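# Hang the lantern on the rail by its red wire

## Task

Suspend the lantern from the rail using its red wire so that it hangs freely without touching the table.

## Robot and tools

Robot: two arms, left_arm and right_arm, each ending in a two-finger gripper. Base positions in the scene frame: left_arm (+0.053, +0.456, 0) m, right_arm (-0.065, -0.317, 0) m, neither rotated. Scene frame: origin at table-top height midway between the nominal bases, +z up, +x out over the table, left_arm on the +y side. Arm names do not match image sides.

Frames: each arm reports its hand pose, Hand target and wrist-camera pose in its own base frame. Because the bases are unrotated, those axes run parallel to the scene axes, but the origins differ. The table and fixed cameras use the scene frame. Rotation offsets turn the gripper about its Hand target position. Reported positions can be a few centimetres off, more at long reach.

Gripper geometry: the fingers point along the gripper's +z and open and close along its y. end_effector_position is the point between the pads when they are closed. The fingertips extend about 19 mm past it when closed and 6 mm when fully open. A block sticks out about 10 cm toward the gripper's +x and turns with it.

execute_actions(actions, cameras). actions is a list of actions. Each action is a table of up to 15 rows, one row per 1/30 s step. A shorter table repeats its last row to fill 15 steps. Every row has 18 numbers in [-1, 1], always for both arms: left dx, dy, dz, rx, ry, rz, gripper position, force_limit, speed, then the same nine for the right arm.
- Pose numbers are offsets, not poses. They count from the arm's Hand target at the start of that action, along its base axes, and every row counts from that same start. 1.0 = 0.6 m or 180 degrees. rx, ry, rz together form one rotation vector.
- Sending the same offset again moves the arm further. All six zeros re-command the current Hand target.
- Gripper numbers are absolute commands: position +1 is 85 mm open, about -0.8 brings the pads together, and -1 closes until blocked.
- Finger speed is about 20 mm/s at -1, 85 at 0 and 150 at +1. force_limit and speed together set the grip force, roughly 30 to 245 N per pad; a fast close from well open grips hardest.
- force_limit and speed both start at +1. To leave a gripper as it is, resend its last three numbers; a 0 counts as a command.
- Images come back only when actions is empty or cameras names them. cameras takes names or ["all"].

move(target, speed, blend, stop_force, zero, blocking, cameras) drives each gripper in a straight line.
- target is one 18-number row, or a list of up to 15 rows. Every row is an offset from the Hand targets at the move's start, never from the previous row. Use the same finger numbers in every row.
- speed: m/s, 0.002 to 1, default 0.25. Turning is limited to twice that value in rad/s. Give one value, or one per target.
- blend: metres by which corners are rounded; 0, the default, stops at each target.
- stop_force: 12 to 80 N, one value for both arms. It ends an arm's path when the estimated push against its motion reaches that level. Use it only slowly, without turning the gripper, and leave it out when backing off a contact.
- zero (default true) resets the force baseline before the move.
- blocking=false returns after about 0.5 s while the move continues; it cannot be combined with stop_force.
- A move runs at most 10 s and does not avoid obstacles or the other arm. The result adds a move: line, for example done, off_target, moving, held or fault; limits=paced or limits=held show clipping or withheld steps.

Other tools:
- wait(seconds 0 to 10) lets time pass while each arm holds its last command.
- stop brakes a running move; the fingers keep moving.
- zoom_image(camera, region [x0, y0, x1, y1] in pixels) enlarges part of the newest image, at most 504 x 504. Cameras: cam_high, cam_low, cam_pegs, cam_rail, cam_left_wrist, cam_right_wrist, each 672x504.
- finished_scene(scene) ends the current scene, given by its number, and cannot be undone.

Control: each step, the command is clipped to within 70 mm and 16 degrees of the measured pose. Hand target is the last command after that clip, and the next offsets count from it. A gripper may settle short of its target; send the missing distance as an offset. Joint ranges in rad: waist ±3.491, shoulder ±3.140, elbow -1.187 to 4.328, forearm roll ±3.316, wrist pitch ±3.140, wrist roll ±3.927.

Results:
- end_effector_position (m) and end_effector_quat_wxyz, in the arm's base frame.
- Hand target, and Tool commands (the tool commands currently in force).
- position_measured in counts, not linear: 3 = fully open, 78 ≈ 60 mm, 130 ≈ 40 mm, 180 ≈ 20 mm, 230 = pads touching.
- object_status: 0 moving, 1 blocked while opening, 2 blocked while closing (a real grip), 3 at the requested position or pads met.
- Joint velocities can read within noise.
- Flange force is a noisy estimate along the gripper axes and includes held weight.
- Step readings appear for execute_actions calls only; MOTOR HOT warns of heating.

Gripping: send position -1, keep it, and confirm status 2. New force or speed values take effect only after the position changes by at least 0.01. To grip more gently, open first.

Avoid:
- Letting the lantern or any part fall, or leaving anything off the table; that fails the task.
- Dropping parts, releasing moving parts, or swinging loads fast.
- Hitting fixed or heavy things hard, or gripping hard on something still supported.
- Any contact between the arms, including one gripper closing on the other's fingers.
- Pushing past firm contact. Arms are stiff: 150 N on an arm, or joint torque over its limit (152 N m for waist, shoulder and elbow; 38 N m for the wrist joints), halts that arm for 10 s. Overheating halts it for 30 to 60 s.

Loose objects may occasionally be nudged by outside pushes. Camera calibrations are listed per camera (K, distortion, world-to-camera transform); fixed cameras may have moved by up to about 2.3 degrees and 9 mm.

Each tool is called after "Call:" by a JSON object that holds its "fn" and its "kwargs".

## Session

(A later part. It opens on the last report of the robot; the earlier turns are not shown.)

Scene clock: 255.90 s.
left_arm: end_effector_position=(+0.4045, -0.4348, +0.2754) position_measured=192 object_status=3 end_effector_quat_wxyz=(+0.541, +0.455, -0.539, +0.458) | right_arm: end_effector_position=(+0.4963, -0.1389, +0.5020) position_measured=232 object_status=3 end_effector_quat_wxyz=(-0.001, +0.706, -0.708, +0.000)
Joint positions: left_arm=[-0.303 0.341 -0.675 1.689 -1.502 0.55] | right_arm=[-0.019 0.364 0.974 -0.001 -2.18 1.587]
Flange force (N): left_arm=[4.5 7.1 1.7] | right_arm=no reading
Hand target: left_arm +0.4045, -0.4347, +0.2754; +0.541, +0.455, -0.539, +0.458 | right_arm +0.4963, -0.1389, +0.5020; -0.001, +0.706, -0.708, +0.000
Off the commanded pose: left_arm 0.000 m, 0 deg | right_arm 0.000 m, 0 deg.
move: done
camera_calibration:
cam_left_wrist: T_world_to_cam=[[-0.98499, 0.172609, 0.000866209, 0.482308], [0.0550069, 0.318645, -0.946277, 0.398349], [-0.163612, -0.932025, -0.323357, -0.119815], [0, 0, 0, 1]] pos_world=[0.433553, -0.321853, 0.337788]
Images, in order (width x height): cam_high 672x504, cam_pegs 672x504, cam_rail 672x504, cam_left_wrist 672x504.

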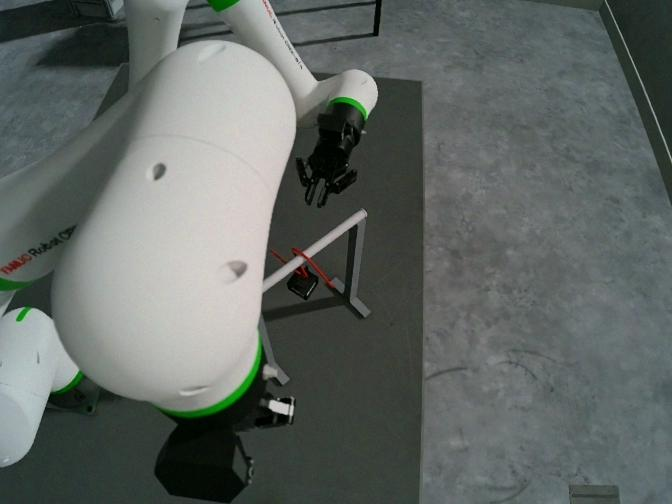

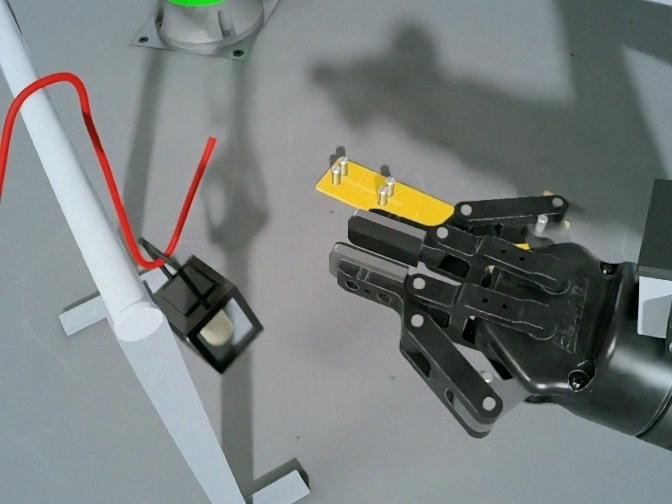

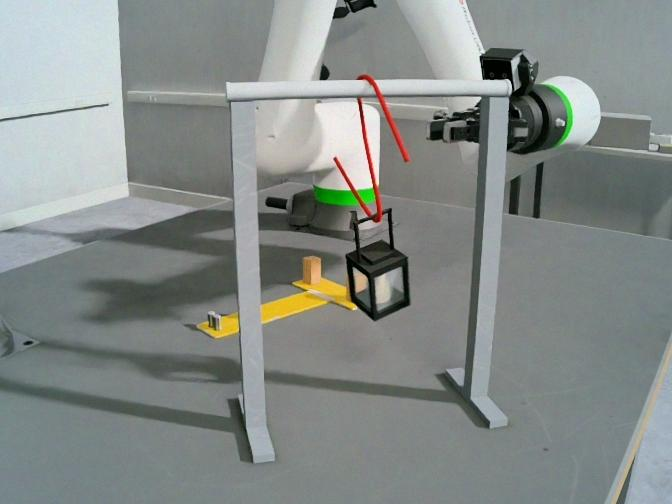

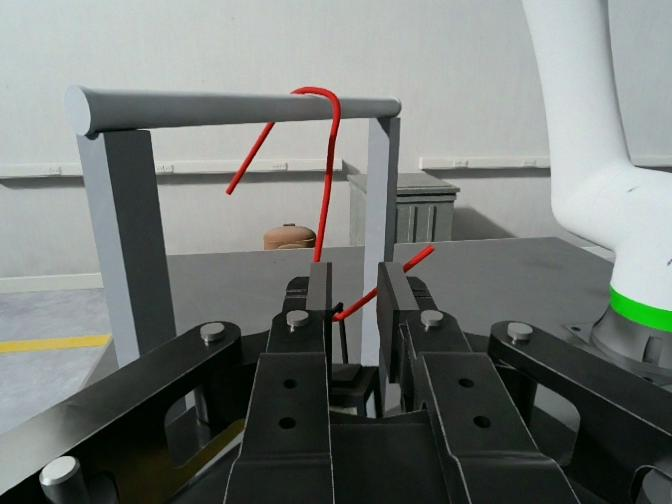

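Call:
{"fn": "wait", "kwargs": {"seconds": 4, "cameras": ["cam_rail","cam_low"]}}

Call:
{"fn": "finished_scene", "kwargs": {"scene": 1}}

Scene clock: 260.23 s.
left_arm: end_effector_position=(+0.4045, -0.4347, +0.2754) position_measured=192 object_status=3 end_effector_quat_wxyz=(+0.541, +0.455, -0.539, +0.458) | right_arm: end_effector_position=(+0.4963, -0.1389, +0.5020) position_measured=232 object_status=3 end_effector_quat_wxyz=(-0.001, +0.706, -0.708, +0.000)
Joint positions: left_arm=[-0.303 0.341 -0.675 1.689 -1.503 0.55] | right_arm=[-0.019 0.364 0.974 -0.001 -2.18 1.587]
Flange force (N): left_arm=[4.2 6.6 1.3] | right_arm=no reading
Hand target: left_arm +0.4045, -0.4347, +0.2754; +0.541, +0.455, -0.539, +0.458 | right_arm +0.4963, -0.1389, +0.5020; -0.001, +0.706, -0.708, +0.000
Tool commands: left_gripper/position=-0.5 left_gripper/force_limit=-0.5 left_gripper/speed=-1.0 right_gripper/position=-1.0 right_gripper/force_limit=+0.0 right_gripper/speed=+0.0
Off the commanded pose: left_arm 0.000 m, 0 deg | right_arm 0.000 m, 0 deg.
wait: 4.00 s; at rest from the start
Images, in order (width x height): cam_low 672x504, cam_rail 672x504.

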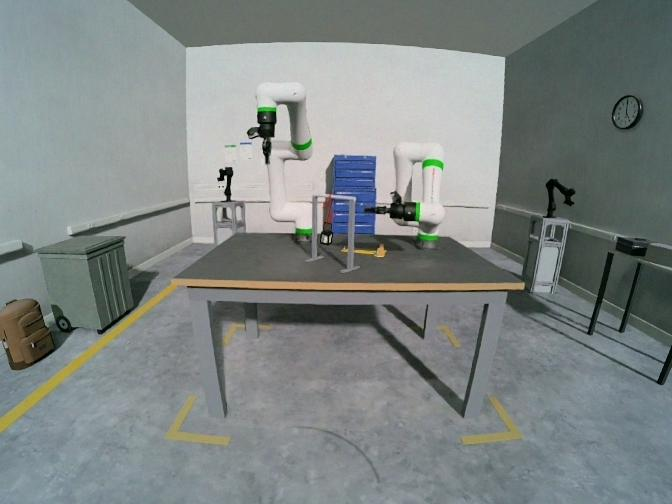

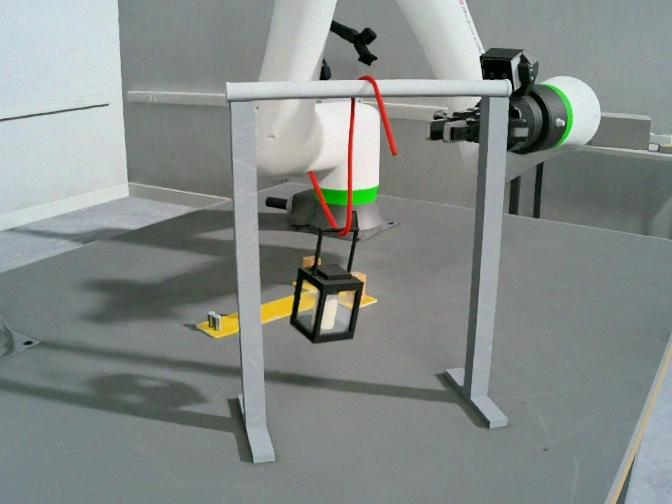

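The scene is finished: the task was done.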